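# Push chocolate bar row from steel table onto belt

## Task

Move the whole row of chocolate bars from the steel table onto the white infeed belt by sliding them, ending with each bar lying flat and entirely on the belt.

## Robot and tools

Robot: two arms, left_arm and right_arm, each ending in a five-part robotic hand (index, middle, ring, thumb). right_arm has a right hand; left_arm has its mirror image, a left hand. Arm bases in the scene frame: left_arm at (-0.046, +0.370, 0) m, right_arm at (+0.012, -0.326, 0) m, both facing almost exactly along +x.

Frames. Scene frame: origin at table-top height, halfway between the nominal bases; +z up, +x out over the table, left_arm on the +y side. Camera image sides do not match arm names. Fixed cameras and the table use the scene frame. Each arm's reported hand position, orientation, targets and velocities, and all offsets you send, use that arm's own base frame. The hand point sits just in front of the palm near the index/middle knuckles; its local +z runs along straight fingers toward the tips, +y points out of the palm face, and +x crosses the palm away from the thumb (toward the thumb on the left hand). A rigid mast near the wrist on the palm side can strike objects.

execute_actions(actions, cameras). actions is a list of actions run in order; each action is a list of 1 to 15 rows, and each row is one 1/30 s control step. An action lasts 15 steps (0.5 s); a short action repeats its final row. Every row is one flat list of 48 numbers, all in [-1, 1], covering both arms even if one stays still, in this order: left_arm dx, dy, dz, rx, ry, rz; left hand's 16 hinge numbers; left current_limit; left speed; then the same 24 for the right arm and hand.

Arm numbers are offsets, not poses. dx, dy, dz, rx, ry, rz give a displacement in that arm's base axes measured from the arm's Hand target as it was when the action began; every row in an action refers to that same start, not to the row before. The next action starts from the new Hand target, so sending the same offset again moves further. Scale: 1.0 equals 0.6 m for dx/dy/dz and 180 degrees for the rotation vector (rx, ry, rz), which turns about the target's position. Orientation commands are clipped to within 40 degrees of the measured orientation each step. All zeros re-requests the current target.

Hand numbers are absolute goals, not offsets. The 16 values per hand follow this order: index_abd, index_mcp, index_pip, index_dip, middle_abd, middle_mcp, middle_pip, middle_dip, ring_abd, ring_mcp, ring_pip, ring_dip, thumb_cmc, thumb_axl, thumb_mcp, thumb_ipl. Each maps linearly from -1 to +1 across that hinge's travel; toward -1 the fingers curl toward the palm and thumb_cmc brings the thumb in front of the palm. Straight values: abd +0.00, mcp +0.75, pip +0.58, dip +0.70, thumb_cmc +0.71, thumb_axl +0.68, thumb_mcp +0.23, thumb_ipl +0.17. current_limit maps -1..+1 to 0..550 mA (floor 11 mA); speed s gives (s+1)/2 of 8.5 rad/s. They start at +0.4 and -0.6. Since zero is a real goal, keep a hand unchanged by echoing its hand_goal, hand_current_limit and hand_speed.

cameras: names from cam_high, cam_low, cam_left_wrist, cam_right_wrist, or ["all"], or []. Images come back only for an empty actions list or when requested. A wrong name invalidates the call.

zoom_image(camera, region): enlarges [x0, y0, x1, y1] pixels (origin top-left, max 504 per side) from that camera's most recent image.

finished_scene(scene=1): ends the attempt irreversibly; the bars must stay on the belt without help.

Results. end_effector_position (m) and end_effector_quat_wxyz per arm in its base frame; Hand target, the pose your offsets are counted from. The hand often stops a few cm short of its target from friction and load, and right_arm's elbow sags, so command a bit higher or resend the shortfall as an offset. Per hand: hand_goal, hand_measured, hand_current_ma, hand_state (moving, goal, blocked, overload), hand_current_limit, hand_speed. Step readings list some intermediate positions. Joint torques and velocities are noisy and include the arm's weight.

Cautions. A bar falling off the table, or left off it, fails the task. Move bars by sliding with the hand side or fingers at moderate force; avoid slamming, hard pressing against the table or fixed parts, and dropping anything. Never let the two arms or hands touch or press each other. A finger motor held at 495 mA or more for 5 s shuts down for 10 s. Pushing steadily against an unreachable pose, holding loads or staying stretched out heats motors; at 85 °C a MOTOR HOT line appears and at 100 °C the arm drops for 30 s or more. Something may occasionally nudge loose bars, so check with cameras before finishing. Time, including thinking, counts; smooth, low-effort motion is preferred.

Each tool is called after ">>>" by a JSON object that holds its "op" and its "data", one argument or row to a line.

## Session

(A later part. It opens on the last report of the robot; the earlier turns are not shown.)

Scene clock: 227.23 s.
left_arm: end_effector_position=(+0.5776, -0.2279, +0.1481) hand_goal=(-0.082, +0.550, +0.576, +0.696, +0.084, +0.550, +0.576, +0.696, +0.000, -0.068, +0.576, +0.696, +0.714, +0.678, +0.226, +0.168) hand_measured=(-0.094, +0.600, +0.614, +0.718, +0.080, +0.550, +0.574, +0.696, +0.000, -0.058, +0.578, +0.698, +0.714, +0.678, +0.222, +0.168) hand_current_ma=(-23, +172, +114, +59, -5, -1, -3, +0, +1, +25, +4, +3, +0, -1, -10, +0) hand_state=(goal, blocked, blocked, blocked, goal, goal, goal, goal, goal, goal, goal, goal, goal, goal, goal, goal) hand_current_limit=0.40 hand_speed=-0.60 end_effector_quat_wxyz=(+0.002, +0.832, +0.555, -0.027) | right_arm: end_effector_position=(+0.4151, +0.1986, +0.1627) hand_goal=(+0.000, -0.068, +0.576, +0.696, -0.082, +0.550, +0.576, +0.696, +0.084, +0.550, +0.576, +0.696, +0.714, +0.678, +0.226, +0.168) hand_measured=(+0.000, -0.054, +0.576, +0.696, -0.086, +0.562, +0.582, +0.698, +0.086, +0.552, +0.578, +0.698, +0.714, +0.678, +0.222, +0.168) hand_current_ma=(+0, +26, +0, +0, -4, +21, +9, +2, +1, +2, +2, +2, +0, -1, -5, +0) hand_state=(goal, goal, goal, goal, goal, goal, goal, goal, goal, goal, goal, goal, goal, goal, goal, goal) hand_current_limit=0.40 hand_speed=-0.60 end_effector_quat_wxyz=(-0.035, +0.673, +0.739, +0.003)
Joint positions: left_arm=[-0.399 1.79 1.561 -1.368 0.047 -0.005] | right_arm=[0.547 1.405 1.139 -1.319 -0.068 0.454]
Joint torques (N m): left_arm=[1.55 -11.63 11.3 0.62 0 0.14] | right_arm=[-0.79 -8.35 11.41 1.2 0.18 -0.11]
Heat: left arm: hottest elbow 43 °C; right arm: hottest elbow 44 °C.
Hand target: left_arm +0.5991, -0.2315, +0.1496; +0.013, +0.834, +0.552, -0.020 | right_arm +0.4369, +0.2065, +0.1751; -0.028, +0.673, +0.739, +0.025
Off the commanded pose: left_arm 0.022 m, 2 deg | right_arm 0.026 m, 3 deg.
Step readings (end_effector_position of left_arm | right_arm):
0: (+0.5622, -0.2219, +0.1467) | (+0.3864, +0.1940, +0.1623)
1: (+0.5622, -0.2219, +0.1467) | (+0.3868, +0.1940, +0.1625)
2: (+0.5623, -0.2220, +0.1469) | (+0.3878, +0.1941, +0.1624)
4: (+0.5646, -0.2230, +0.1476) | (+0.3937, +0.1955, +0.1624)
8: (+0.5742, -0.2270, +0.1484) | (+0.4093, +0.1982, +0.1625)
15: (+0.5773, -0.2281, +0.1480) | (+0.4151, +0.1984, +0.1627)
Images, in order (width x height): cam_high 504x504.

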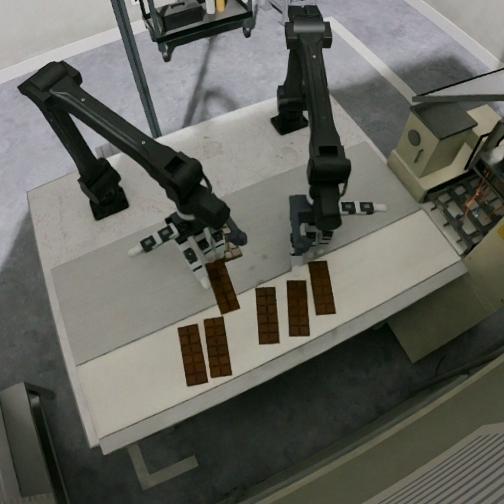

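>>> {"op": "execute_actions", "data": {
  "actions": [
    [[-0.015,0,0.016,0,0,0,-0.083,0.549,0.576,0.696,0.083,0.549,0.576,0.696,0,-0.068,0.576,0.696,0.714,0.678,0.226,0.168,0.4,-0.6,-0.057,0,0.005,0,0,0,0,-0.068,0.576,0.696,-0.083,0.549,0.576,0.696,0.083,0.549,0.576,0.696,0.714,0.678,0.226,0.168,0.4,-0.6],[-0.015,0,0.016,0,0,0,-0.083,0.549,0.576,0.696,0.083,0.549,0.576,0.696,0,-0.068,0.576,0.696,0.714,0.678,0.226,0.168,0.4,-0.6,-0.057,0,0.005,0,0,0,0,-0.068,0.576,0.696,-0.083,0.549,0.576,0.696,0.083,0.549,0.576,0.696,0.714,0.678,0.226,0.168,0.4,-0.6],[-0.015,0,0.016,0,0,0,-0.083,0.549,0.576,0.696,0.083,0.549,0.576,0.696,0,-0.068,0.576,0.696,0.714,0.678,0.226,0.168,0.4,-0.6,-0.057,0,0.005,0,0,0,0,-0.068,0.576,0.696,-0.083,0.549,0.576,0.696,0.083,0.549,0.576,0.696,0.714,0.678,0.226,0.168,0.4,-0.6],[-0.015,0,0.016,0,0,0,-0.083,0.549,0.576,0.696,0.083,0.549,0.576,0.696,0,-0.068,0.576,0.696,0.714,0.678,0.226,0.168,0.4,-0.6,-0.057,-0.022,0.005,0,0,0,0,-0.068,0.576,0.696,-0.083,0.549,0.576,0.696,0.083,0.549,0.576,0.696,0.714,0.678,0.226,0.168,0.4,-0.6]]
  ],
  "cameras": ["cam_high"]
}}

>>> {"op": "zoom_image", "data": {
  "camera": "cam_high",
  "region": [150, 210, 270, 330]
}}

>>> {"op": "zoom_image", "data": {
  "camera": "cam_high",
  "region": [250, 210, 360, 330]
}}

Scene clock: 233.27 s.
left_arm: end_effector_position=(+0.5766, -0.2275, +0.1476) hand_goal=(-0.082, +0.550, +0.576, +0.696, +0.084, +0.550, +0.576, +0.696, +0.000, -0.068, +0.576, +0.696, +0.714, +0.678, +0.226, +0.168) hand_measured=(-0.094, +0.596, +0.614, +0.718, +0.080, +0.550, +0.574, +0.696, +0.000, -0.058, +0.578, +0.698, +0.714, +0.678, +0.222, +0.168) hand_current_ma=(-23, +157, +114, +59, -5, -1, -3, +0, +1, +25, +4, +3, +0, -1, -10, +0) hand_state=(goal, blocked, blocked, blocked, goal, goal, goal, goal, goal, goal, goal, goal, goal, goal, goal, goal) hand_current_limit=0.40 hand_speed=-0.60 end_effector_quat_wxyz=(+0.000, +0.831, +0.555, -0.028) | right_arm: end_effector_position=(+0.4020, +0.1934, +0.1734) hand_goal=(+0.000, -0.068, +0.576, +0.696, -0.082, +0.550, +0.576, +0.696, +0.084, +0.550, +0.576, +0.696, +0.714, +0.678, +0.226, +0.168) hand_measured=(+0.000, -0.054, +0.576, +0.696, -0.084, +0.554, +0.580, +0.698, +0.086, +0.552, +0.578, +0.698, +0.714, +0.678, +0.222, +0.168) hand_current_ma=(+0, +26, +0, +0, -2, +4, +4, +2, +1, +2, +2, +2, +0, -1, -5, +0) hand_state=(goal, goal, goal, goal, goal, goal, goal, goal, goal, goal, goal, goal, goal, goal, goal, goal) hand_current_limit=0.40 hand_speed=-0.60 end_effector_quat_wxyz=(-0.031, +0.672, +0.740, +0.017)
Joint positions: left_arm=[-0.399 1.79 1.561 -1.372 0.047 -0.005] | right_arm=[0.552 1.344 1.102 -1.314 -0.068 0.456]
Joint torques (N m): left_arm=[1.08 -13.27 10.5 0.21 0.01 0.08] | right_arm=[0.15 -10.11 7.87 0.81 0.16 0.01]
Heat: left arm: hottest elbow 43 °C; right arm: hottest elbow 44 °C.
Hand target: left_arm +0.5900, -0.2315, +0.1590; +0.013, +0.834, +0.552, -0.020 | right_arm +0.4027, +0.1934, +0.1782; -0.028, +0.673, +0.739, +0.025
Off the commanded pose: left_arm 0.018 m, 2 deg | right_arm 0.005 m, 1 deg.
Step readings (end_effector_position of left_arm | right_arm):
0: (+0.5776, -0.2279, +0.1479) | (+0.4151, +0.1986, +0.1627)
1: (+0.5775, -0.2279, +0.1479) | (+0.4151, +0.1986, +0.1627)
2: (+0.5773, -0.2278, +0.1478) | (+0.4151, +0.1986, +0.1629)
4: (+0.5771, -0.2277, +0.1477) | (+0.4140, +0.1996, +0.1642)
8: (+0.5769, -0.2276, +0.1477) | (+0.4073, +0.1966, +0.1669)
15: (+0.5766, -0.2275, +0.1476) | (+0.4020, +0.1934, +0.1732)
Images, in order (width x height): cam_high 504x504.

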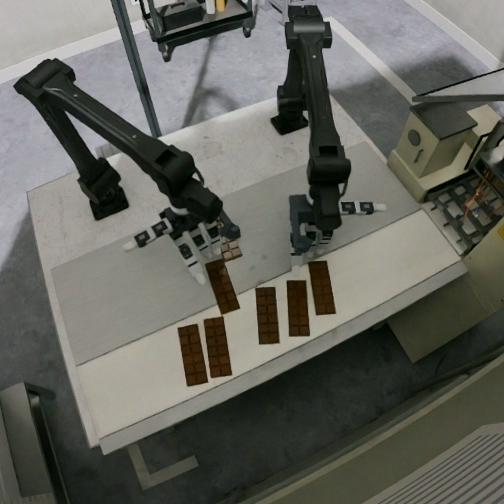

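Scaled by 4.200 from the camera's 504x504 image, which has a finer 720x720 frame.

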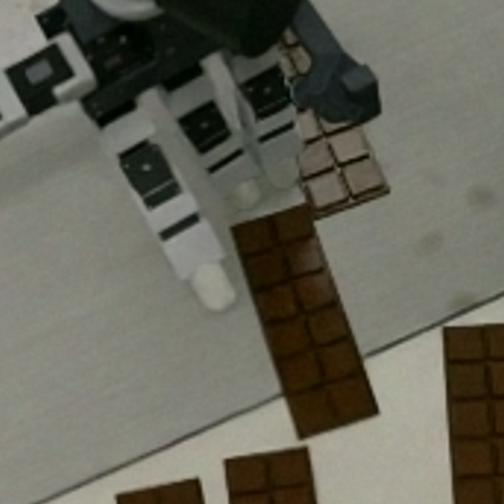

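Scaled by 4.200 from the camera's 504x504 image, which has a finer 720x720 frame.

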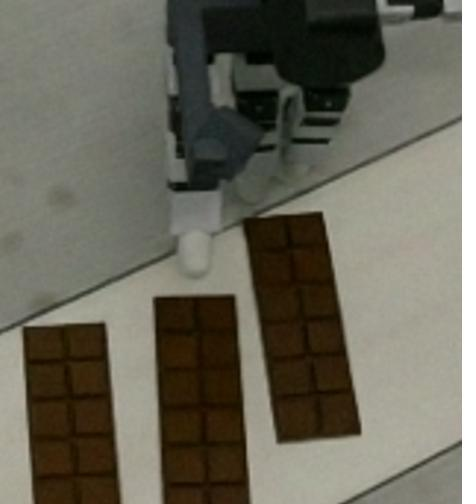

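>>> {"op": "execute_actions", "data": {
  "actions": [
    [[0,0,0.033,0,0,0,-0.083,0.549,0.576,0.696,0.083,0.549,0.576,0.696,0,-0.068,0.576,0.696,0.714,0.678,0.226,0.168,0.4,-0.6,0.05,-0.014,-0.012,0,0,0,0,-0.068,0.576,0.696,-0.083,0.549,0.576,0.696,0.083,0.549,0.576,0.696,0.714,0.678,0.226,0.168,0.4,-0.6]]
  ],
  "cameras": ["cam_high"]
}}

>>> {"op": "zoom_image", "data": {
  "camera": "cam_high",
  "region": [150, 210, 270, 330]
}}

>>> {"op": "zoom_image", "data": {
  "camera": "cam_high",
  "region": [250, 210, 360, 330]
}}

Scene clock: 235.30 s.
left_arm: end_effector_position=(+0.5760, -0.2274, +0.1566) hand_goal=(-0.082, +0.550, +0.576, +0.696, +0.084, +0.550, +0.576, +0.696, +0.000, -0.068, +0.576, +0.696, +0.714, +0.678, +0.226, +0.168) hand_measured=(-0.084, +0.554, +0.580, +0.700, +0.080, +0.550, +0.574, +0.696, +0.000, -0.058, +0.578, +0.698, +0.714, +0.678, +0.222, +0.168) hand_current_ma=(-3, +6, +5, +5, -5, -1, -3, +0, +1, +25, +4, +3, +0, -1, -10, +0) hand_state=(goal, goal, goal, goal, goal, goal, goal, goal, goal, goal, goal, goal, goal, goal, goal, goal) hand_current_limit=0.40 hand_speed=-0.60 end_effector_quat_wxyz=(-0.004, +0.831, +0.555, -0.031) | right_arm: end_effector_position=(+0.4158, +0.1800, +0.1630) hand_goal=(+0.000, -0.068, +0.576, +0.696, -0.082, +0.550, +0.576, +0.696, +0.084, +0.550, +0.576, +0.696, +0.714, +0.678, +0.226, +0.168) hand_measured=(+0.000, -0.054, +0.576, +0.696, -0.084, +0.560, +0.582, +0.698, +0.084, +0.552, +0.578, +0.698, +0.714, +0.678, +0.222, +0.168) hand_current_ma=(+0, +24, +0, +0, -2, +16, +9, +3, +0, +2, +2, +2, -1, -1, -5, +0) hand_state=(goal, goal, goal, goal, goal, goal, goal, goal, goal, goal, goal, goal, goal, goal, goal, goal) hand_current_limit=0.40 hand_speed=-0.60 end_effector_quat_wxyz=(-0.034, +0.674, +0.738, +0.010)
Joint positions: left_arm=[-0.399 1.79 1.587 -1.409 0.047 -0.005] | right_arm=[0.503 1.374 1.106 -1.305 -0.071 0.412]
Joint torques (N m): left_arm=[1.08 -14.04 11.36 -0.24 -0.01 0.08] | right_arm=[-0.38 -7.59 10.58 1.07 0.22 -0.13]
Heat: left arm: hottest elbow 43 °C; right arm: hottest elbow 45 °C.
Hand target: left_arm +0.5900, -0.2315, +0.1787; +0.013, +0.834, +0.552, -0.021 | right_arm +0.4326, +0.1849, +0.1708; -0.028, +0.673, +0.739, +0.024
Off the commanded pose: left_arm 0.027 m, 2 deg | right_arm 0.019 m, 2 deg.
Step readings (end_effector_position of left_arm | right_arm):
0: (+0.5766, -0.2275, +0.1476) | (+0.4020, +0.1934, +0.1734)
1: (+0.5765, -0.2275, +0.1475) | (+0.4020, +0.1934, +0.1734)
2: (+0.5760, -0.2273, +0.1478) | (+0.4024, +0.1927, +0.1732)
4: (+0.5747, -0.2268, +0.1484) | (+0.4045, +0.1905, +0.1717)
8: (+0.5752, -0.2270, +0.1531) | (+0.4122, +0.1815, +0.1621)
15: (+0.5764, -0.2275, +0.1567) | (+0.4157, +0.1800, +0.1629)
Images, in order (width x height): cam_high 504x504.

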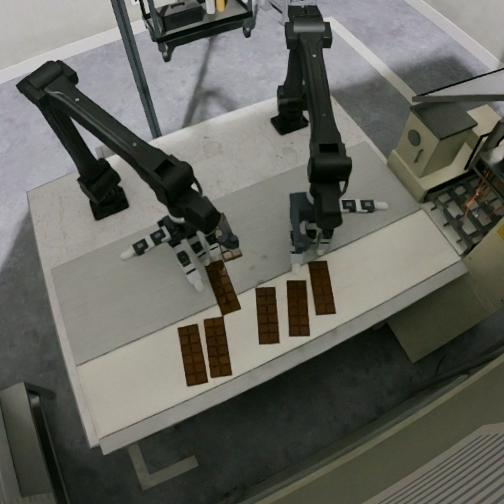

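Scaled by 4.200 from the camera's 504x504 image, which has a finer 720x720 frame.

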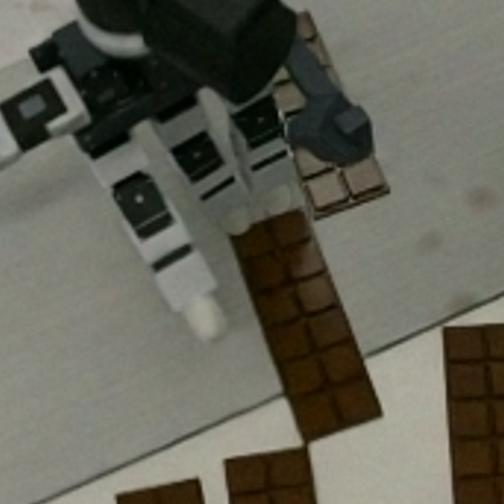

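Scaled by 4.200 from the camera's 504x504 image, which has a finer 720x720 frame.

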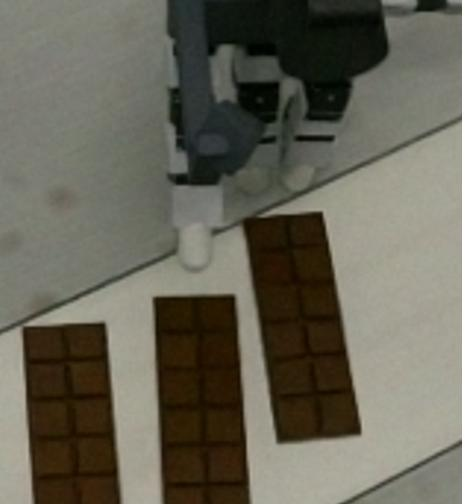

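>>> {"op": "execute_actions", "data": {
  "actions": [
    [[0.03,-0.006,-0.031,0,0,0,-0.083,0.549,0.576,0.696,0.083,0.549,0.576,0.696,0,-0.068,0.576,0.696,0.714,0.678,0.226,0.168,0.4,-0.6,0.03,-0.012,-0.004,0,0,0,0,-0.068,0.576,0.696,-0.083,0.549,0.576,0.696,0.083,0.549,0.576,0.696,0.714,0.678,0.226,0.168,0.4,-0.6]]
  ],
  "cameras": ["cam_high"]
}}

>>> {"op": "zoom_image", "data": {
  "camera": "cam_high",
  "region": [150, 210, 270, 330]
}}

>>> {"op": "zoom_image", "data": {
  "camera": "cam_high",
  "region": [250, 210, 360, 330]
}}

Scene clock: 238.47 s.
left_arm: end_effector_position=(+0.5879, -0.2320, +0.1456) hand_goal=(-0.082, +0.550, +0.576, +0.696, +0.084, +0.550, +0.576, +0.696, +0.000, -0.068, +0.576, +0.696, +0.714, +0.678, +0.226, +0.168) hand_measured=(-0.084, +0.554, +0.580, +0.700, +0.080, +0.550, +0.574, +0.696, +0.000, -0.058, +0.578, +0.698, +0.714, +0.678, +0.222, +0.168) hand_current_ma=(-4, +6, +5, +5, -5, -1, -3, +0, +1, +25, +4, +3, +0, -1, -10, +0) hand_state=(goal, goal, goal, goal, goal, goal, goal, goal, goal, goal, goal, goal, goal, goal, goal, goal) hand_current_limit=0.40 hand_speed=-0.60 end_effector_quat_wxyz=(-0.006, +0.831, +0.555, -0.032) | right_arm: end_effector_position=(+0.4301, +0.1744, +0.1637) hand_goal=(+0.000, -0.068, +0.576, +0.696, -0.082, +0.550, +0.576, +0.696, +0.084, +0.550, +0.576, +0.696, +0.714, +0.678, +0.226, +0.168) hand_measured=(+0.000, -0.054, +0.576, +0.696, -0.098, +0.574, +0.592, +0.702, +0.084, +0.552, +0.578, +0.698, +0.714, +0.678, +0.222, +0.168) hand_current_ma=(+0, +24, +0, +0, -25, +56, +31, +9, +0, +2, +2, +2, -1, -1, -5, +0) hand_state=(goal, goal, goal, goal, goal, blocked, goal, goal, goal, goal, goal, goal, goal, goal, goal, goal) hand_current_limit=0.40 hand_speed=-0.60 end_effector_quat_wxyz=(-0.036, +0.672, +0.740, +0.013)
Joint positions: left_arm=[-0.398 1.832 1.618 -1.403 0.047 -0.003] | right_arm=[0.47 1.397 1.131 -1.305 -0.076 0.374]
Joint torques (N m): left_arm=[1.55 -13.68 11.28 0.5 -0.03 0.11] | right_arm=[-0.91 -7.41 10.89 1.16 0.38 -0.13]
Heat: left arm: hottest elbow 43 °C; right arm: hottest elbow 45 °C.
Hand target: left_arm +0.6080, -0.2350, +0.1602; +0.013, +0.834, +0.552, -0.020 | right_arm +0.4506, +0.1776, +0.1684; -0.028, +0.673, +0.739, +0.024
Off the commanded pose: left_arm 0.025 m, 3 deg | right_arm 0.021 m, 2 deg.
Step readings (end_effector_position of left_arm | right_arm):
0: (+0.5760, -0.2274, +0.1566) | (+0.4158, +0.1800, +0.1630)
1: (+0.5760, -0.2274, +0.1566) | (+0.4159, +0.1799, +0.1630)
2: (+0.5764, -0.2275, +0.1569) | (+0.4162, +0.1797, +0.1630)
4: (+0.5788, -0.2285, +0.1573) | (+0.4187, +0.1788, +0.1633)
8: (+0.5859, -0.2316, +0.1542) | (+0.4267, +0.1752, +0.1635)
15: (+0.5877, -0.2318, +0.1452) | (+0.4301, +0.1743, +0.1637)
Images, in order (width x height): cam_high 504x504.

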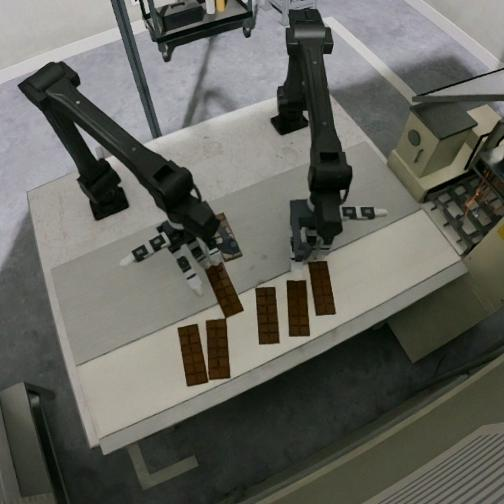

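Scaled by 4.200 from the camera's 504x504 image, which has a finer 720x720 frame.

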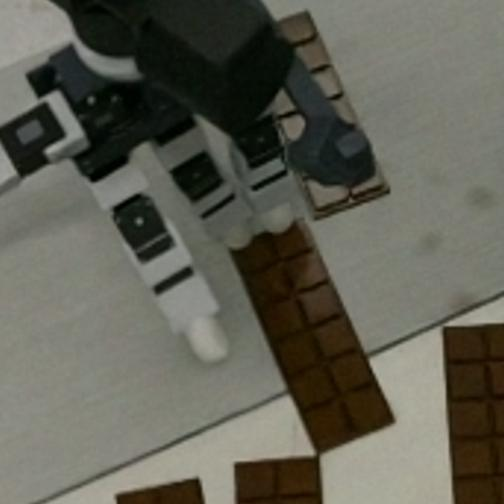

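Scaled by 4.200 from the camera's 504x504 image, which has a finer 720x720 frame.

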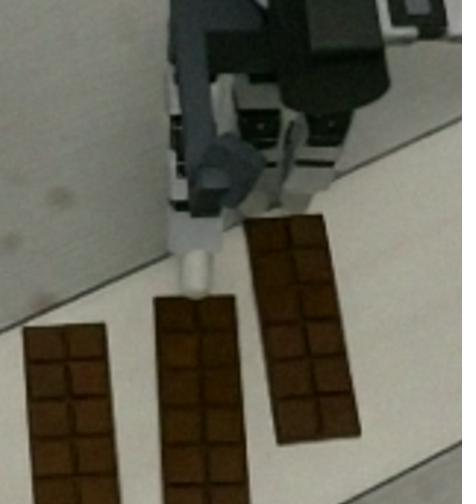

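>>> {"op": "zoom_image", "data": {
  "camera": "cam_high",
  "region": [165, 300, 265, 400]
}}

Scaled by 5.040 from the camera's 504x504 image, which has a finer 720x720 frame.

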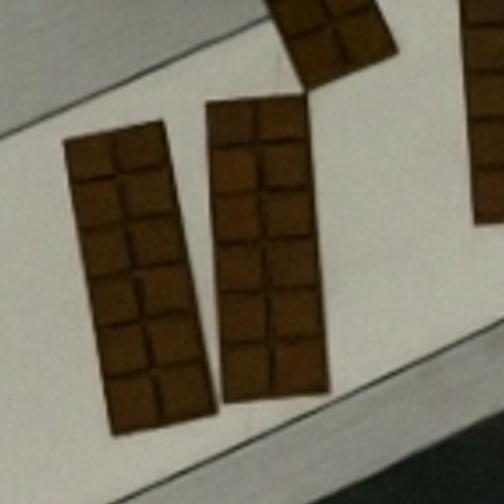

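>>> {"op": "execute_actions", "data": {
  "actions": [
    [[0.028,-0.01,0,0,0,0,-0.083,0.549,0.576,0.696,0.083,0.549,0.576,0.696,0,-0.068,0.576,0.696,0.714,0.678,0.226,0.168,0.4,-0.6,-0.06,0,0.02,0,0,0,0,-0.068,0.576,0.696,-0.083,0.549,0.576,0.696,0.083,0.549,0.576,0.696,0.714,0.678,0.226,0.168,0.4,-0.6],[0.028,-0.01,0,0,0,0,-0.083,0.549,0.576,0.696,0.083,0.549,0.576,0.696,0,-0.068,0.576,0.696,0.714,0.678,0.226,0.168,0.4,-0.6,-0.06,0,0.02,0,0,0,0,-0.068,0.576,0.696,-0.083,0.549,0.576,0.696,0.083,0.549,0.576,0.696,0.714,0.678,0.226,0.168,0.4,-0.6],[0.028,-0.01,0,0,0,0,-0.083,0.549,0.576,0.696,0.083,0.549,0.576,0.696,0,-0.068,0.576,0.696,0.714,0.678,0.226,0.168,0.4,-0.6,-0.06,0,0.02,0,0,0,0,-0.068,0.576,0.696,-0.083,0.549,0.576,0.696,0.083,0.549,0.576,0.696,0.714,0.678,0.226,0.168,0.4,-0.6],[0.028,-0.01,0,0,0,0,-0.083,0.549,0.576,0.696,0.083,0.549,0.576,0.696,0,-0.068,0.576,0.696,0.714,0.678,0.226,0.168,0.4,-0.6,-0.06,0,0.12,0,0,0,0,-0.068,0.576,0.696,0,-0.068,0.576,0.696,0,0.549,0.576,0.696,0.714,0.678,0.226,0.168,0.4,-0.6]]
  ],
  "cameras": ["cam_high"]
}}

>>> {"op": "zoom_image", "data": {
  "camera": "cam_high",
  "region": [150, 210, 270, 330]
}}

>>> {"op": "zoom_image", "data": {
  "camera": "cam_high",
  "region": [250, 210, 360, 330]
}}

Scene clock: 244.40 s.
left_arm: end_effector_position=(+0.6088, -0.2398, +0.1502) hand_goal=(-0.082, +0.550, +0.576, +0.696, +0.084, +0.550, +0.576, +0.696, +0.000, -0.068, +0.576, +0.696, +0.714, +0.678, +0.226, +0.168) hand_measured=(-0.084, +0.556, +0.580, +0.700, +0.080, +0.550, +0.574, +0.696, +0.000, -0.058, +0.578, +0.698, +0.714, +0.678, +0.222, +0.168) hand_current_ma=(-3, +11, +5, +5, -5, +0, -2, +0, +1, +25, +4, +3, +0, -1, -10, +0) hand_state=(goal, goal, goal, goal, goal, goal, goal, goal, goal, goal, goal, goal, goal, goal, goal, goal) hand_current_limit=0.40 hand_speed=-0.60 end_effector_quat_wxyz=(+0.003, +0.832, +0.555, -0.026) | right_arm: end_effector_position=(+0.4055, +0.1690, +0.2190) hand_goal=(+0.000, -0.068, +0.576, +0.696, +0.000, -0.068, +0.576, +0.696, +0.000, +0.550, +0.576, +0.696, +0.714, +0.678, +0.226, +0.168) hand_measured=(+0.000, -0.054, +0.576, +0.696, -0.002, -0.052, +0.580, +0.700, +0.004, +0.552, +0.578, +0.698, +0.714, +0.678, +0.222, +0.168) hand_current_ma=(+0, +24, +1, +0, -2, +32, +4, +3, +3, +2, +2, +2, -1, -1, -5, +0) hand_state=(goal, goal, goal, goal, goal, goal, goal, goal, goal, goal, goal, goal, goal, goal, goal, goal) hand_current_limit=0.40 hand_speed=-0.60 end_effector_quat_wxyz=(-0.035, +0.673, +0.739, +0.008)
Joint positions: left_arm=[-0.397 1.874 1.687 -1.407 0.047 -0.002] | right_arm=[0.49 1.311 1.197 -1.465 -0.071 0.396]
Joint torques (N m): left_arm=[1.49 -13.8 11.47 -0.12 -0.02 0.13] | right_arm=[0.73 -8.7 12.03 0.16 0.19 0.08]
Heat: left arm: hottest elbow 45 °C; right arm: hottest elbow 45 °C.
Hand target: left_arm +0.6249, -0.2412, +0.1605; +0.013, +0.834, +0.552, -0.020 | right_arm +0.4146, +0.1777, +0.2405; -0.028, +0.673, +0.739, +0.025
Off the commanded pose: left_arm 0.019 m, 1 deg | right_arm 0.025 m, 2 deg.
Step readings (end_effector_position of left_arm | right_arm):
0: (+0.5879, -0.2320, +0.1456) | (+0.4301, +0.1744, +0.1637)
1: (+0.5880, -0.2320, +0.1457) | (+0.4301, +0.1744, +0.1637)
2: (+0.5890, -0.2324, +0.1462) | (+0.4301, +0.1744, +0.1640)
4: (+0.5941, -0.2343, +0.1477) | (+0.4295, +0.1747, +0.1665)
8: (+0.6057, -0.2387, +0.1500) | (+0.4129, +0.1691, +0.1754)
15: (+0.6086, -0.2397, +0.1501) | (+0.4056, +0.1686, +0.2141)
Images, in order (width x height): cam_high 504x504.

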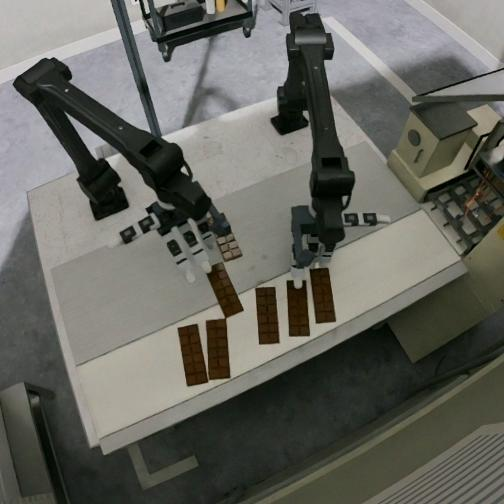

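Scaled by 4.200 from the camera's 504x504 image, which has a finer 720x720 frame.

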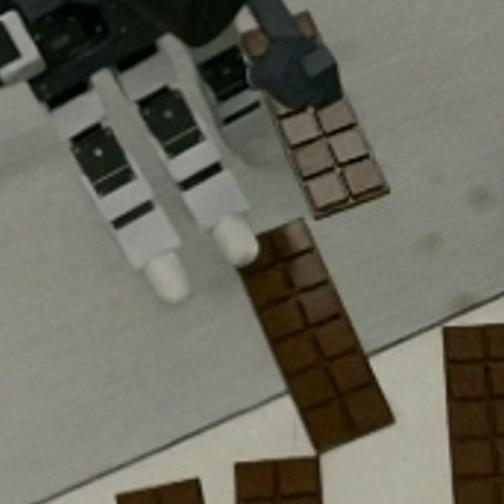

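Scaled by 4.200 from the camera's 504x504 image, which has a finer 720x720 frame.

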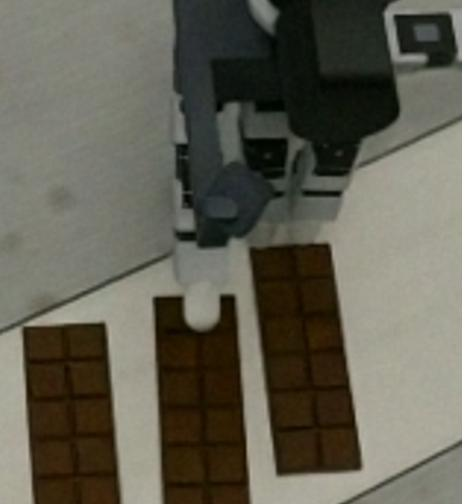

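>>> {"op": "execute_actions", "data": {
  "actions": [
    [[-0.12,0.02,0.13,0,0,0,-0.083,0.549,0.576,0.696,0.083,0.549,0.576,0.696,0,-0.068,0.576,0.696,0.714,0.678,0.226,0.168,0.4,-0.6,0.12,-0.1,0,0,0,-0.03,0,-0.068,0.576,0.696,0,-0.068,0.576,0.696,0,0.549,0.576,0.696,0.714,0.678,0.226,0.168,0.4,-0.6]],
    [[-0.12,0.02,0.05,0,0,0,-0.083,0.549,0.576,0.696,0.083,0.549,0.576,0.696,0,-0.068,0.576,0.696,0.714,0.678,0.226,0.168,0.4,-0.6,0.12,-0.026,-0.05,0,0,0,0,-0.068,0.576,0.696,0,-0.068,0.576,0.696,0,0.549,0.576,0.696,0.714,0.678,0.226,0.168,0.4,-0.6]]
  ],
  "cameras": ["cam_high"]
}}

>>> {"op": "zoom_image", "data": {
  "camera": "cam_high",
  "region": [150, 230, 290, 370]
}}

Scene clock: 247.97 s.
left_arm: end_effector_position=(+0.4838, -0.2172, +0.2691) hand_goal=(-0.082, +0.550, +0.576, +0.696, +0.084, +0.550, +0.576, +0.696, +0.000, -0.068, +0.576, +0.696, +0.714, +0.678, +0.226, +0.168) hand_measured=(-0.084, +0.550, +0.578, +0.698, +0.080, +0.550, +0.574, +0.696, +0.000, -0.058, +0.578, +0.698, +0.714, +0.678, +0.222, +0.168) hand_current_ma=(-3, +1, +3, +5, -4, +1, -2, +0, +1, +22, +4, +3, +0, -1, -10, +0) hand_state=(goal, goal, goal, goal, goal, goal, goal, goal, goal, goal, goal, goal, goal, goal, goal, goal) hand_current_limit=0.40 hand_speed=-0.60 end_effector_quat_wxyz=(+0.017, +0.837, +0.547, -0.018) | right_arm: end_effector_position=(+0.5411, +0.0963, +0.1798) hand_goal=(+0.000, -0.068, +0.576, +0.696, +0.000, -0.068, +0.576, +0.696, +0.000, +0.550, +0.576, +0.696, +0.714, +0.678, +0.226, +0.168) hand_measured=(+0.000, -0.056, +0.576, +0.696, -0.002, -0.054, +0.580, +0.700, +0.002, +0.552, +0.578, +0.698, +0.714, +0.678, +0.222, +0.168) hand_current_ma=(+0, +23, +1, +0, -1, +26, +4, +3, +2, +1, +2, +2, +0, -1, -5, +0) hand_state=(goal, goal, goal, goal, goal, goal, goal, goal, goal, goal, goal, goal, goal, goal, goal, goal) hand_current_limit=0.40 hand_speed=-0.60 end_effector_quat_wxyz=(-0.043, +0.711, +0.702, -0.003)
Joint positions: left_arm=[-0.454 1.496 1.506 -1.569 0.049 -0.042] | right_arm=[0.232 1.623 1.434 -1.432 -0.07 0.244]
Joint torques (N m): left_arm=[0.44 -10.87 7.98 -0.08 -0.09 -0.18] | right_arm=[0.32 -14.62 12.05 0.54 0.01 -0.12]
Heat: left arm: hottest elbow 45 °C; right arm: hottest elbow 46 °C.
Hand target: left_arm +0.4809, -0.2171, +0.2683; +0.013, +0.834, +0.552, -0.020 | right_arm +0.5586, +0.1021, +0.2105; -0.027, +0.707, +0.706, +0.026
Off the commanded pose: left_arm 0.003 m, 1 deg | right_arm 0.036 m, 4 deg.
Step readings (end_effector_position of left_arm | right_arm):
0: (+0.6088, -0.2398, +0.1502) | (+0.4055, +0.1690, +0.2190)
1: (+0.6086, -0.2397, +0.1501) | (+0.4055, +0.1688, +0.2190)
2: (+0.6064, -0.2388, +0.1506) | (+0.4076, +0.1661, +0.2193)
4: (+0.5979, -0.2352, +0.1543) | (+0.4182, +0.1579, +0.2207)
8: (+0.5720, -0.2276, +0.1861) | (+0.4532, +0.1222, +0.2218)
15: (+0.5553, -0.2240, +0.2470) | (+0.4713, +0.1057, +0.2133)
16: (+0.5543, -0.2240, +0.2484) | (+0.4719, +0.1064, +0.2132)
17: (+0.5508, -0.2240, +0.2472) | (+0.4739, +0.1071, +0.2130)
19: (+0.5370, -0.2209, +0.2411) | (+0.4866, +0.1090, +0.2135)
23: (+0.4997, -0.2158, +0.2388) | (+0.5231, +0.1033, +0.2026)
30: (+0.4846, -0.2181, +0.2686) | (+0.5363, +0.0944, +0.1737)
Images, in order (width x height): cam_high 504x504.

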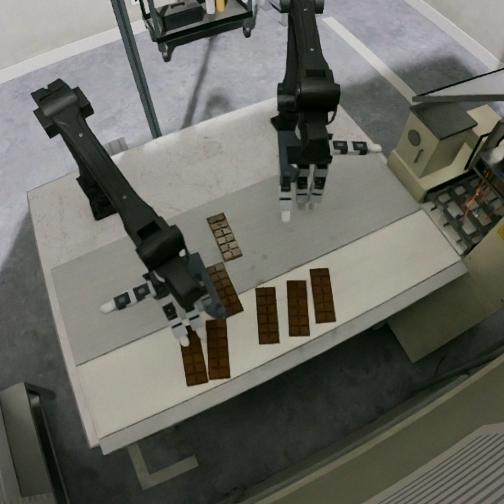

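Scaled by 3.600 from the camera's 504x504 image, which has a finer 720x720 frame.

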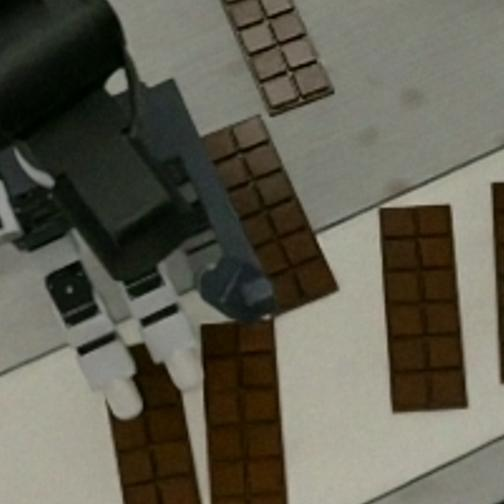

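>>> {"op": "execute_actions", "data": {
  "actions": [
    [[-0.15,-0.05,0.02,0,0,0.05,-0.083,0.549,0.576,0.696,0.083,0.549,0.576,0.696,0,-0.068,0.576,0.696,0.714,0.678,0.226,0.168,0.4,-0.6,0,0,-0.083,0,0,0,0,-0.068,0.576,0.696,0,-0.068,0.576,0.696,0,0.549,0.576,0.696,0.714,0.678,0.226,0.168,0.4,-0.6]]
  ],
  "cameras": ["cam_high"]
}}

>>> {"op": "zoom_image", "data": {
  "camera": "cam_high",
  "region": [150, 230, 290, 370]
}}

Scene clock: 250.90 s.
left_arm: end_effector_position=(+0.3902, -0.2490, +0.2801) hand_goal=(-0.082, +0.550, +0.576, +0.696, +0.084, +0.550, +0.576, +0.696, +0.000, -0.068, +0.576, +0.696, +0.714, +0.678, +0.226, +0.168) hand_measured=(-0.084, +0.550, +0.578, +0.698, +0.082, +0.550, +0.574, +0.696, +0.000, -0.060, +0.578, +0.698, +0.712, +0.678, +0.222, +0.168) hand_current_ma=(-1, +0, +3, +5, -3, +0, -2, +0, +1, +20, +4, +3, -1, -1, -10, +0) hand_state=(goal, goal, goal, goal, goal, goal, goal, goal, goal, goal, goal, goal, goal, goal, goal, goal) hand_current_limit=0.40 hand_speed=-0.60 end_effector_quat_wxyz=(+0.015, +0.793, +0.608, -0.021) | right_arm: end_effector_position=(+0.5543, +0.0996, +0.1585) hand_goal=(+0.000, -0.068, +0.576, +0.696, +0.000, -0.068, +0.576, +0.696, +0.000, +0.550, +0.576, +0.696, +0.714, +0.678, +0.226, +0.168) hand_measured=(+0.000, -0.056, +0.576, +0.696, -0.002, -0.054, +0.580, +0.700, +0.002, +0.552, +0.578, +0.698, +0.714, +0.678, +0.222, +0.168) hand_current_ma=(+0, +23, +1, +0, -1, +26, +4, +3, +2, +1, +2, +2, +0, -1, -5, +0) hand_state=(goal, goal, goal, goal, goal, goal, goal, goal, goal, goal, goal, goal, goal, goal, goal, goal) hand_current_limit=0.40 hand_speed=-0.60 end_effector_quat_wxyz=(-0.030, +0.711, +0.703, +0.018)
Joint positions: left_arm=[-0.667 1.35 1.386 -1.588 0.047 -0.404] | right_arm=[0.232 1.639 1.388 -1.32 -0.071 0.243]
Joint torques (N m): left_arm=[0.79 -8.41 8.01 0.29 -0.17 -0.18] | right_arm=[0.15 -13.92 8.1 1.06 0.02 -0.13]
Heat: left arm: hottest elbow 45 °C; right arm: hottest elbow 46 °C.
Hand target: left_arm +0.3909, -0.2472, +0.2804; +0.015, +0.788, +0.616, -0.019 | right_arm +0.5586, +0.1021, +0.1607; -0.027, +0.707, +0.707, +0.026
Off the commanded pose: left_arm 0.002 m, 1 deg | right_arm 0.005 m, 1 deg.
Step readings (end_effector_position of left_arm | right_arm):
0: (+0.4838, -0.2172, +0.2691) | (+0.5411, +0.0963, +0.1799)
1: (+0.4832, -0.2173, +0.2686) | (+0.5412, +0.0963, +0.1799)
2: (+0.4798, -0.2179, +0.2670) | (+0.5426, +0.0967, +0.1802)
4: (+0.4630, -0.2193, +0.2604) | (+0.5489, +0.0983, +0.1807)
8: (+0.4148, -0.2410, +0.2584) | (+0.5552, +0.0998, +0.1735)
15: (+0.3896, -0.2548, +0.2801) | (+0.5536, +0.0995, +0.1588)
Images, in order (width x height): cam_high 504x504.

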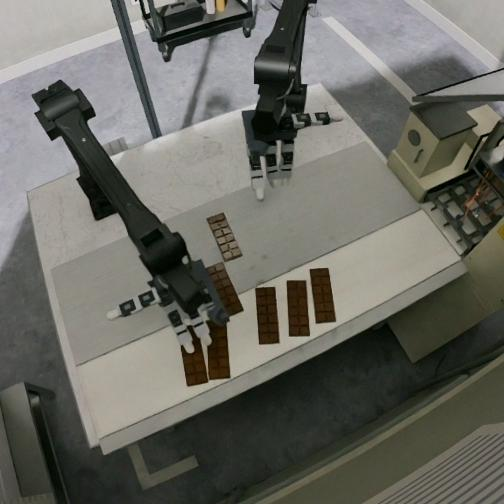

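Scaled by 3.600 from the camera's 504x504 image, which has a finer 720x720 frame.

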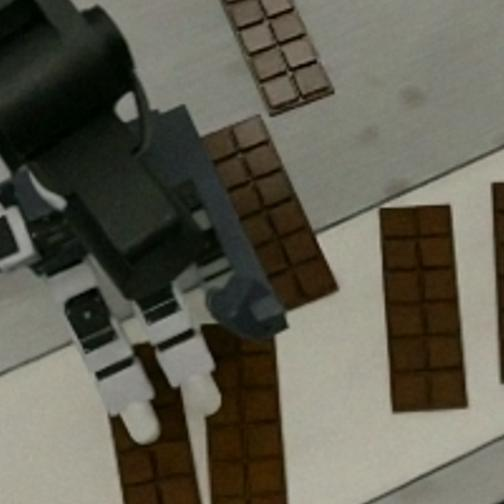

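>>> {"op": "execute_actions", "data": {
  "actions": [
    [[0,0,0,0,0,0,-0.083,0.549,0.576,0.696,0.083,0.549,0.576,0.696,0,-0.068,0.576,0.696,0.714,0.678,0.226,0.168,0.4,-0.6,0,0.055,0,0,0,0,0,-0.068,0.576,0.696,0,-0.068,0.576,0.696,0,0.549,0.576,0.696,0.714,0.678,0.226,0.168,0.4,-0.6]]
  ],
  "cameras": ["cam_high"]
}}

>>> {"op": "zoom_image", "data": {
  "camera": "cam_high",
  "region": [150, 230, 290, 370]
}}

Scene clock: 252.03 s.
left_arm: end_effector_position=(+0.3903, -0.2486, +0.2801) hand_goal=(-0.082, +0.550, +0.576, +0.696, +0.084, +0.550, +0.576, +0.696, +0.000, -0.068, +0.576, +0.696, +0.714, +0.678, +0.226, +0.168) hand_measured=(-0.084, +0.550, +0.578, +0.698, +0.082, +0.550, +0.574, +0.696, +0.000, -0.060, +0.578, +0.698, +0.712, +0.678, +0.222, +0.168) hand_current_ma=(-1, +0, +3, +5, -3, +0, -2, +0, +1, +20, +4, +3, -1, -1, -10, +0) hand_state=(goal, goal, goal, goal, goal, goal, goal, goal, goal, goal, goal, goal, goal, goal, goal, goal) hand_current_limit=0.40 hand_speed=-0.60 end_effector_quat_wxyz=(+0.015, +0.793, +0.609, -0.020) | right_arm: end_effector_position=(+0.5474, +0.1263, +0.1567) hand_goal=(+0.000, -0.068, +0.576, +0.696, +0.000, -0.068, +0.576, +0.696, +0.000, +0.550, +0.576, +0.696, +0.714, +0.678, +0.226, +0.168) hand_measured=(+0.000, -0.056, +0.576, +0.696, -0.002, -0.054, +0.580, +0.700, +0.018, +0.540, +0.570, +0.694, +0.714, +0.678, +0.222, +0.168) hand_current_ma=(+0, +23, +1, +0, -1, +26, +4, +3, +28, -18, -7, -2, +0, -1, -5, +0) hand_state=(goal, goal, goal, goal, goal, goal, goal, goal, goal, goal, goal, goal, goal, goal, goal, goal) hand_current_limit=0.40 hand_speed=-0.60 end_effector_quat_wxyz=(-0.031, +0.707, +0.707, +0.015)
Joint positions: left_arm=[-0.667 1.35 1.386 -1.588 0.047 -0.407] | right_arm=[0.288 1.642 1.388 -1.319 -0.069 0.288]
Joint torques (N m): left_arm=[0.85 -8.35 8.05 0.28 -0.18 -0.18] | right_arm=[0.62 -12.4 10.09 1.03 -0.02 0.06]
Heat: left arm: hottest elbow 45 °C; right arm: hottest elbow 46 °C.
Hand target: left_arm +0.3909, -0.2472, +0.2804; +0.015, +0.788, +0.616, -0.019 | right_arm +0.5586, +0.1351, +0.1607; -0.027, +0.707, +0.707, +0.026
Off the commanded pose: left_arm 0.002 m, 1 deg | right_arm 0.015 m, 1 deg.
Step readings (end_effector_position of left_arm | right_arm):
0: (+0.3902, -0.2490, +0.2801) | (+0.5543, +0.0996, +0.1585)
1: (+0.3902, -0.2490, +0.2801) | (+0.5543, +0.0996, +0.1585)
2: (+0.3902, -0.2489, +0.2801) | (+0.5540, +0.1008, +0.1585)
4: (+0.3902, -0.2488, +0.2801) | (+0.5531, +0.1044, +0.1581)
8: (+0.3903, -0.2487, +0.2801) | (+0.5498, +0.1177, +0.1575)
15: (+0.3903, -0.2486, +0.2801) | (+0.5475, +0.1262, +0.1568)
Images, in order (width x height): cam_high 504x504.

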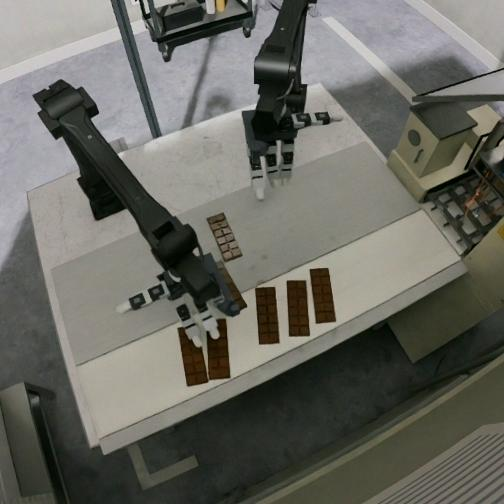

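Scaled by 3.600 from the camera's 504x504 image, which has a finer 720x720 frame.

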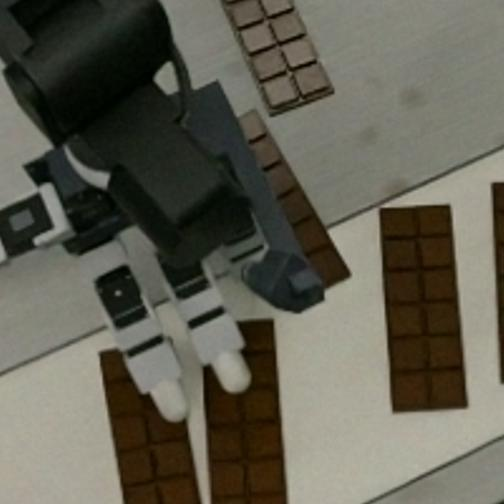

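>>> {"op": "execute_actions", "data": {
  "actions": [
    [[-0.1,-0.2,0,0,0,0.055,-0.083,0.549,0.576,0.696,0.083,0.549,0.576,0.696,0,-0.068,0.576,0.696,0.714,0.678,0.226,0.168,0.4,-0.6,0,-0.03,0.01,0,0,0,0,-0.068,0.576,0.696,0,-0.068,0.576,0.696,0,0.549,0.576,0.696,0.714,0.678,0.226,0.168,0.4,-0.6],[-0.1,-0.2,0,0,0,0.055,-0.083,0.549,0.576,0.696,0.083,0.549,0.576,0.696,0,-0.068,0.576,0.696,0.714,0.678,0.226,0.168,0.4,-0.6,0,-0.03,0.01,0,0,0,0,-0.068,0.576,0.696,0,-0.068,0.576,0.696,0,0.549,0.576,0.696,0.714,0.678,0.226,0.168,0.4,-0.6],[-0.1,-0.2,0,0,0,0.055,-0.083,0.549,0.576,0.696,0.083,0.549,0.576,0.696,0,-0.068,0.576,0.696,0.714,0.678,0.226,0.168,0.4,-0.6,0,-0.03,0.01,0,0,0,0,-0.068,0.576,0.696,0,-0.068,0.576,0.696,0,0.549,0.576,0.696,0.714,0.678,0.226,0.168,0.4,-0.6],[-0.1,-0.2,0,0,0,0.055,-0.083,0.549,0.576,0.696,0.083,0.549,0.576,0.696,0,-0.068,0.576,0.696,0.714,0.678,0.226,0.168,0.4,-0.6,0,-0.03,0.11,0,0,0,0,-0.068,0.576,0.696,0,-0.068,0.576,0.696,0,0.549,0.576,0.696,0.714,0.678,0.226,0.168,0.4,-0.6]]
  ],
  "cameras": ["cam_high"]
}}

>>> {"op": "zoom_image", "data": {
  "camera": "cam_high",
  "region": [150, 130, 290, 270]
}}

Scene clock: 257.50 s.
left_arm: end_effector_position=(+0.3223, -0.3590, +0.2627) hand_goal=(-0.082, +0.550, +0.576, +0.696, +0.084, +0.550, +0.576, +0.696, +0.000, -0.068, +0.576, +0.696, +0.714, +0.678, +0.226, +0.168) hand_measured=(-0.082, +0.550, +0.578, +0.698, +0.084, +0.550, +0.574, +0.696, +0.000, -0.060, +0.578, +0.698, +0.712, +0.678, +0.222, +0.168) hand_current_ma=(+0, +0, +3, +5, -1, +0, -2, +0, +1, +20, +4, +3, -1, -1, -10, +0) hand_state=(goal, goal, goal, goal, goal, goal, goal, goal, goal, goal, goal, goal, goal, goal, goal, goal) hand_current_limit=0.40 hand_speed=-0.60 end_effector_quat_wxyz=(+0.001, +0.739, +0.673, -0.017) | right_arm: end_effector_position=(+0.5448, +0.1177, +0.1991) hand_goal=(+0.000, -0.068, +0.576, +0.696, +0.000, -0.068, +0.576, +0.696, +0.000, +0.550, +0.576, +0.696, +0.714, +0.678, +0.226, +0.168) hand_measured=(+0.000, -0.056, +0.576, +0.696, -0.002, -0.054, +0.580, +0.700, +0.004, +0.548, +0.574, +0.694, +0.714, +0.678, +0.222, +0.168) hand_current_ma=(+0, +23, +1, +0, -1, +26, +4, +3, +3, -1, -2, -2, +0, -1, -5, +0) hand_state=(goal, goal, goal, goal, goal, goal, goal, goal, goal, goal, goal, goal, goal, goal, goal, goal) hand_current_limit=0.40 hand_speed=-0.60 end_effector_quat_wxyz=(-0.037, +0.708, +0.706, +0.004)
Joint positions: left_arm=[-0.994 1.487 1.485 -1.562 0.034 -0.9] | right_arm=[0.272 1.624 1.484 -1.46 -0.069 0.274]
Joint torques (N m): left_arm=[0.85 -9.7 11.51 -0.12 -0.21 -0.2] | right_arm=[-0.56 -14.62 12.04 0.16 0.04 -0.13]
Heat: left arm: hottest elbow 44 °C; right arm: hottest elbow 46 °C.
Hand target: left_arm +0.3309, -0.3671, +0.2804; +0.016, +0.732, +0.681, -0.018 | right_arm +0.5587, +0.1170, +0.2266; -0.027, +0.707, +0.706, +0.026
Off the commanded pose: left_arm 0.021 m, 2 deg | right_arm 0.031 m, 3 deg.
Step readings (end_effector_position of left_arm | right_arm):
0: (+0.3903, -0.2486, +0.2801) | (+0.5474, +0.1263, +0.1567)
1: (+0.3898, -0.2488, +0.2801) | (+0.5474, +0.1263, +0.1567)
2: (+0.3870, -0.2512, +0.2796) | (+0.5474, +0.1263, +0.1567)
4: (+0.3731, -0.2675, +0.2767) | (+0.5475, +0.1253, +0.1567)
8: (+0.3253, -0.3334, +0.2667) | (+0.5410, +0.1190, +0.1635)
15: (+0.3121, -0.3668, +0.2560) | (+0.5448, +0.1179, +0.1937)
Images, in order (width x height): cam_high 504x504.

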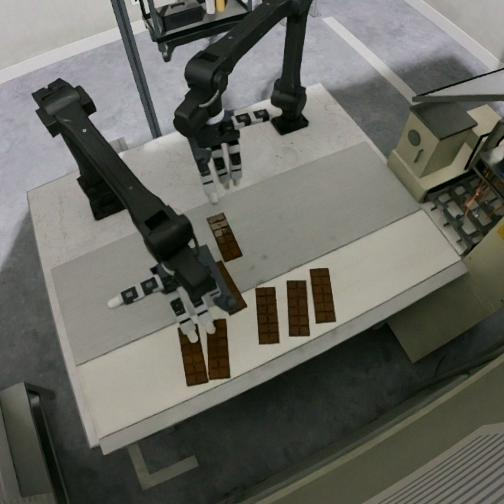

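Scaled by 3.600 from the camera's 504x504 image, which has a finer 720x720 frame.

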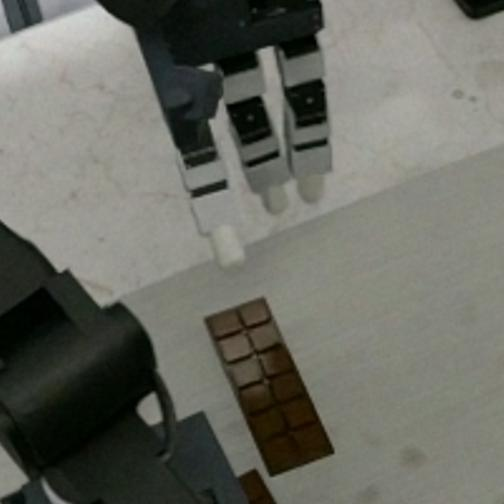

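>>> {"op": "execute_actions", "data": {
  "actions": [
    [[-0.067,-0.09,-0.04,0,0,0,-0.083,0.549,0.576,0.696,0.083,0.549,0.576,0.696,0,-0.068,0.576,0.696,0.714,0.678,0.226,0.168,0.4,-0.6,0.197,0.068,0,0,0,0,0,-0.068,0.576,0.696,0,-0.068,0.576,0.696,0,0.549,0.576,0.696,0.714,0.678,0.226,0.168,0.4,-0.6]]
  ],
  "cameras": ["cam_high"]
}}

>>> {"op": "zoom_image", "data": {
  "camera": "cam_high",
  "region": [160, 150, 280, 270]
}}

>>> {"op": "zoom_image", "data": {
  "camera": "cam_high",
  "region": [160, 250, 340, 430]
}}

Scene clock: 259.63 s.
left_arm: end_effector_position=(+0.2802, -0.4101, +0.2375) hand_goal=(-0.082, +0.550, +0.576, +0.696, +0.084, +0.550, +0.576, +0.696, +0.000, -0.068, +0.576, +0.696, +0.714, +0.678, +0.226, +0.168) hand_measured=(-0.082, +0.550, +0.578, +0.698, +0.084, +0.550, +0.574, +0.696, +0.000, -0.060, +0.578, +0.698, +0.712, +0.678, +0.222, +0.168) hand_current_ma=(+0, +0, +3, +5, -1, +0, -2, +0, +1, +20, +4, +3, -1, -1, -10, +0) hand_state=(goal, goal, goal, goal, goal, goal, goal, goal, goal, goal, goal, goal, goal, goal, goal, goal) hand_current_limit=0.40 hand_speed=-0.60 end_effector_quat_wxyz=(-0.009, +0.740, +0.673, -0.011) | right_arm: end_effector_position=(+0.6671, +0.1519, +0.1953) hand_goal=(+0.000, -0.068, +0.576, +0.696, +0.000, -0.068, +0.576, +0.696, +0.000, +0.550, +0.576, +0.696, +0.714, +0.678, +0.226, +0.168) hand_measured=(+0.000, -0.058, +0.576, +0.696, -0.002, -0.056, +0.580, +0.700, +0.004, +0.550, +0.574, +0.694, +0.714, +0.678, +0.222, +0.168) hand_current_ma=(+0, +19, +1, +0, -1, +21, +4, +3, +3, +0, -1, -2, +0, -1, -5, +0) hand_state=(goal, goal, goal, goal, goal, goal, goal, goal, goal, goal, goal, goal, goal, goal, goal, goal) hand_current_limit=0.40 hand_speed=-0.60 end_effector_quat_wxyz=(-0.037, +0.707, +0.706, +0.005)
Joint positions: left_arm=[-1.132 1.566 1.508 -1.524 0.027 -1.037] | right_arm=[0.272 1.973 1.96 -1.585 -0.069 0.274]
Joint torques (N m): left_arm=[1.44 -11.05 11.41 0.39 -0.24 -0.19] | right_arm=[0.62 -20.37 12.31 0.12 0 0]
Motor temperatures (°C): left_arm=[31 38 45 30 33 32] | right_arm=[34 36 47 30 32 31]
Heat: left arm: hottest elbow 45 °C; right arm: hottest elbow 47 °C.
Hand target: left_arm +0.2907, -0.4212, +0.2564; +0.016, +0.732, +0.681, -0.018 | right_arm +0.6769, +0.1578, +0.2267; -0.027, +0.707, +0.706, +0.026
Off the commanded pose: left_arm 0.024 m, 3 deg | right_arm 0.033 m, 3 deg.
Step readings (end_effector_position of left_arm | right_arm):
0: (+0.3223, -0.3589, +0.2627) | (+0.5448, +0.1177, +0.1991)
1: (+0.3221, -0.3590, +0.2625) | (+0.5454, +0.1178, +0.1999)
2: (+0.3200, -0.3602, +0.2621) | (+0.5485, +0.1187, +0.2013)
4: (+0.3153, -0.3660, +0.2605) | (+0.5720, +0.1253, +0.2098)
8: (+0.2928, -0.3942, +0.2495) | (+0.6350, +0.1428, +0.2209)
15: (+0.2773, -0.4101, +0.2333) | (+0.6626, +0.1505, +0.1917)
Images, in order (width x height): cam_high 504x504.

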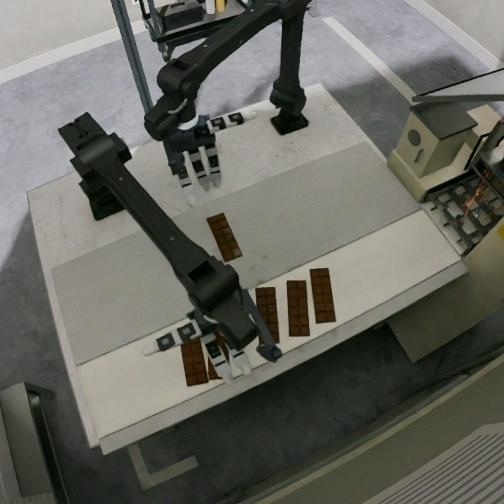

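Scaled by 4.200 from the camera's 504x504 image, which has a finer 720x720 frame.

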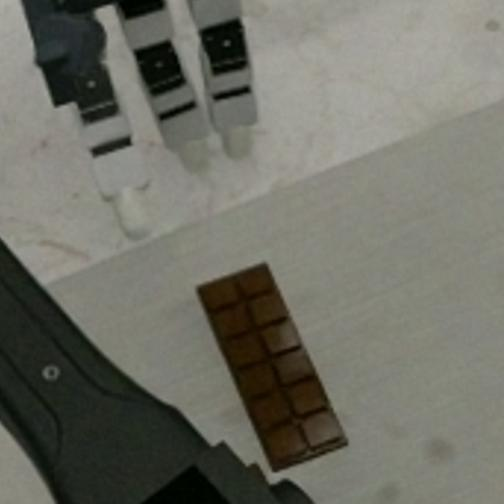

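Scaled by 2.800 from the camera's 504x504 image, which has a finer 720x720 frame.

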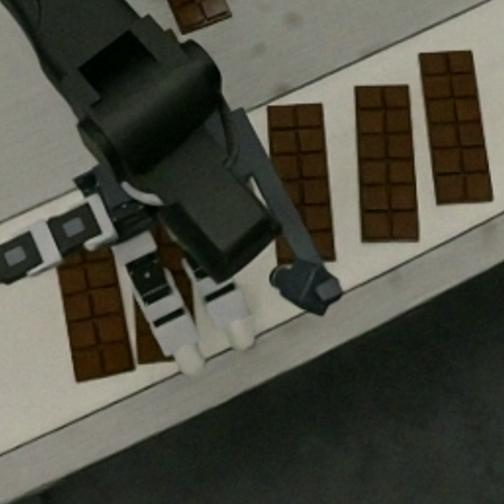

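>>> {"op": "execute_actions", "data": {
  "actions": [
    [[0.003,-0.0125,-0.16,0,0,0,-0.083,0.549,0.576,0.696,0.083,0.549,0.576,0.696,0,-0.068,0.576,0.696,0.714,0.678,0.226,0.168,0.4,-0.6,-0.08,0,-0.1,0,0,0,0,-0.068,0.576,0.696,0,-0.068,0.576,0.696,0,0.549,0.576,0.696,0.714,0.678,0.226,0.168,0.4,-0.6]]
  ],
  "cameras": ["cam_high"]
}}

>>> {"op": "zoom_image", "data": {
  "camera": "cam_high",
  "region": [160, 150, 280, 270]
}}

>>> {"op": "zoom_image", "data": {
  "camera": "cam_high",
  "region": [160, 250, 340, 430]
}}

Scene clock: 262.17 s.
left_arm: end_effector_position=(+0.2880, -0.4263, +0.1540) hand_goal=(-0.082, +0.550, +0.576, +0.696, +0.084, +0.550, +0.576, +0.696, +0.000, -0.068, +0.576, +0.696, +0.714, +0.678, +0.226, +0.168) hand_measured=(-0.082, +0.550, +0.578, +0.698, +0.084, +0.550, +0.574, +0.696, +0.000, -0.060, +0.578, +0.698, +0.714, +0.678, +0.222, +0.168) hand_current_ma=(+0, +0, +3, +5, -1, +1, -2, +0, +1, +20, +4, +3, -1, -1, -10, +0) hand_state=(goal, goal, goal, goal, goal, goal, goal, goal, goal, goal, goal, goal, goal, goal, goal, goal) hand_current_limit=0.40 hand_speed=-0.60 end_effector_quat_wxyz=(+0.004, +0.738, +0.674, -0.015) | right_arm: end_effector_position=(+0.6285, +0.1524, +0.1607) hand_goal=(+0.000, -0.068, +0.576, +0.696, +0.000, -0.068, +0.576, +0.696, +0.000, +0.550, +0.576, +0.696, +0.714, +0.678, +0.226, +0.168) hand_measured=(+0.000, -0.058, +0.576, +0.696, -0.002, -0.058, +0.580, +0.700, +0.006, +0.548, +0.574, +0.694, +0.714, +0.678, +0.222, +0.168) hand_current_ma=(+0, +17, +1, +0, -1, +19, +4, +3, +5, -1, -2, -2, +0, -1, -6, +0) hand_state=(goal, goal, goal, goal, goal, goal, goal, goal, goal, goal, goal, goal, goal, goal, goal, goal) hand_current_limit=0.40 hand_speed=-0.60 end_effector_quat_wxyz=(-0.033, +0.707, +0.706, +0.017)
Joint positions: left_arm=[-1.132 1.631 1.363 -1.286 0.026 -1.042] | right_arm=[0.29 1.859 1.694 -1.408 -0.074 0.29]
Joint torques (N m): left_arm=[1.14 -12.1 8.28 0.58 -0.26 -0.18] | right_arm=[0.97 -18.2 7.69 1.16 0.18 0.08]
Heat: left arm: hottest elbow 45 °C; right arm: hottest elbow 47 °C.
Hand target: left_arm +0.2925, -0.4286, +0.1603; +0.016, +0.732, +0.681, -0.018 | right_arm +0.6289, +0.1579, +0.1669; -0.027, +0.707, +0.706, +0.026
Off the commanded pose: left_arm 0.008 m, 2 deg | right_arm 0.008 m, 1 deg.
Step readings (end_effector_position of left_arm | right_arm):
0: (+0.2802, -0.4100, +0.2375) | (+0.6671, +0.1519, +0.1953)
1: (+0.2804, -0.4104, +0.2375) | (+0.6671, +0.1519, +0.1953)
2: (+0.2815, -0.4128, +0.2360) | (+0.6663, +0.1520, +0.1931)
4: (+0.2855, -0.4212, +0.2261) | (+0.6589, +0.1526, +0.1853)
8: (+0.2858, -0.4219, +0.1873) | (+0.6311, +0.1479, +0.1591)
15: (+0.2872, -0.4247, +0.1538) | (+0.6283, +0.1521, +0.1608)
Images, in order (width x height): cam_high 504x504.

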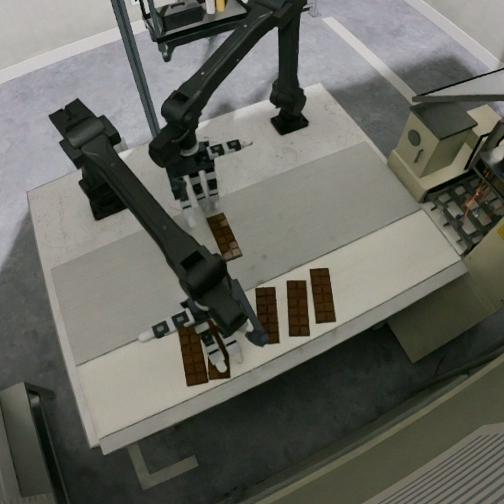

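Scaled by 4.200 from the camera's 504x504 image, which has a finer 720x720 frame.

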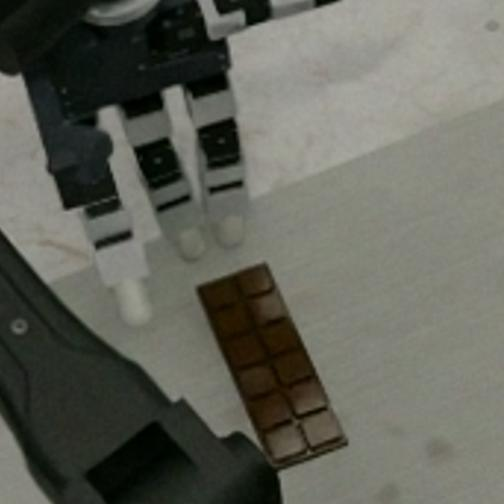

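Scaled by 2.800 from the camera's 504x504 image, which has a finer 720x720 frame.

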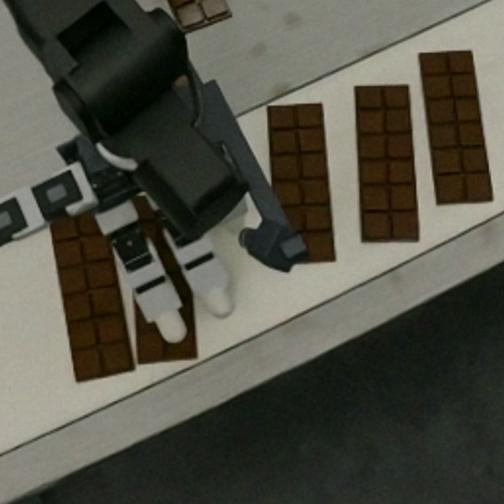

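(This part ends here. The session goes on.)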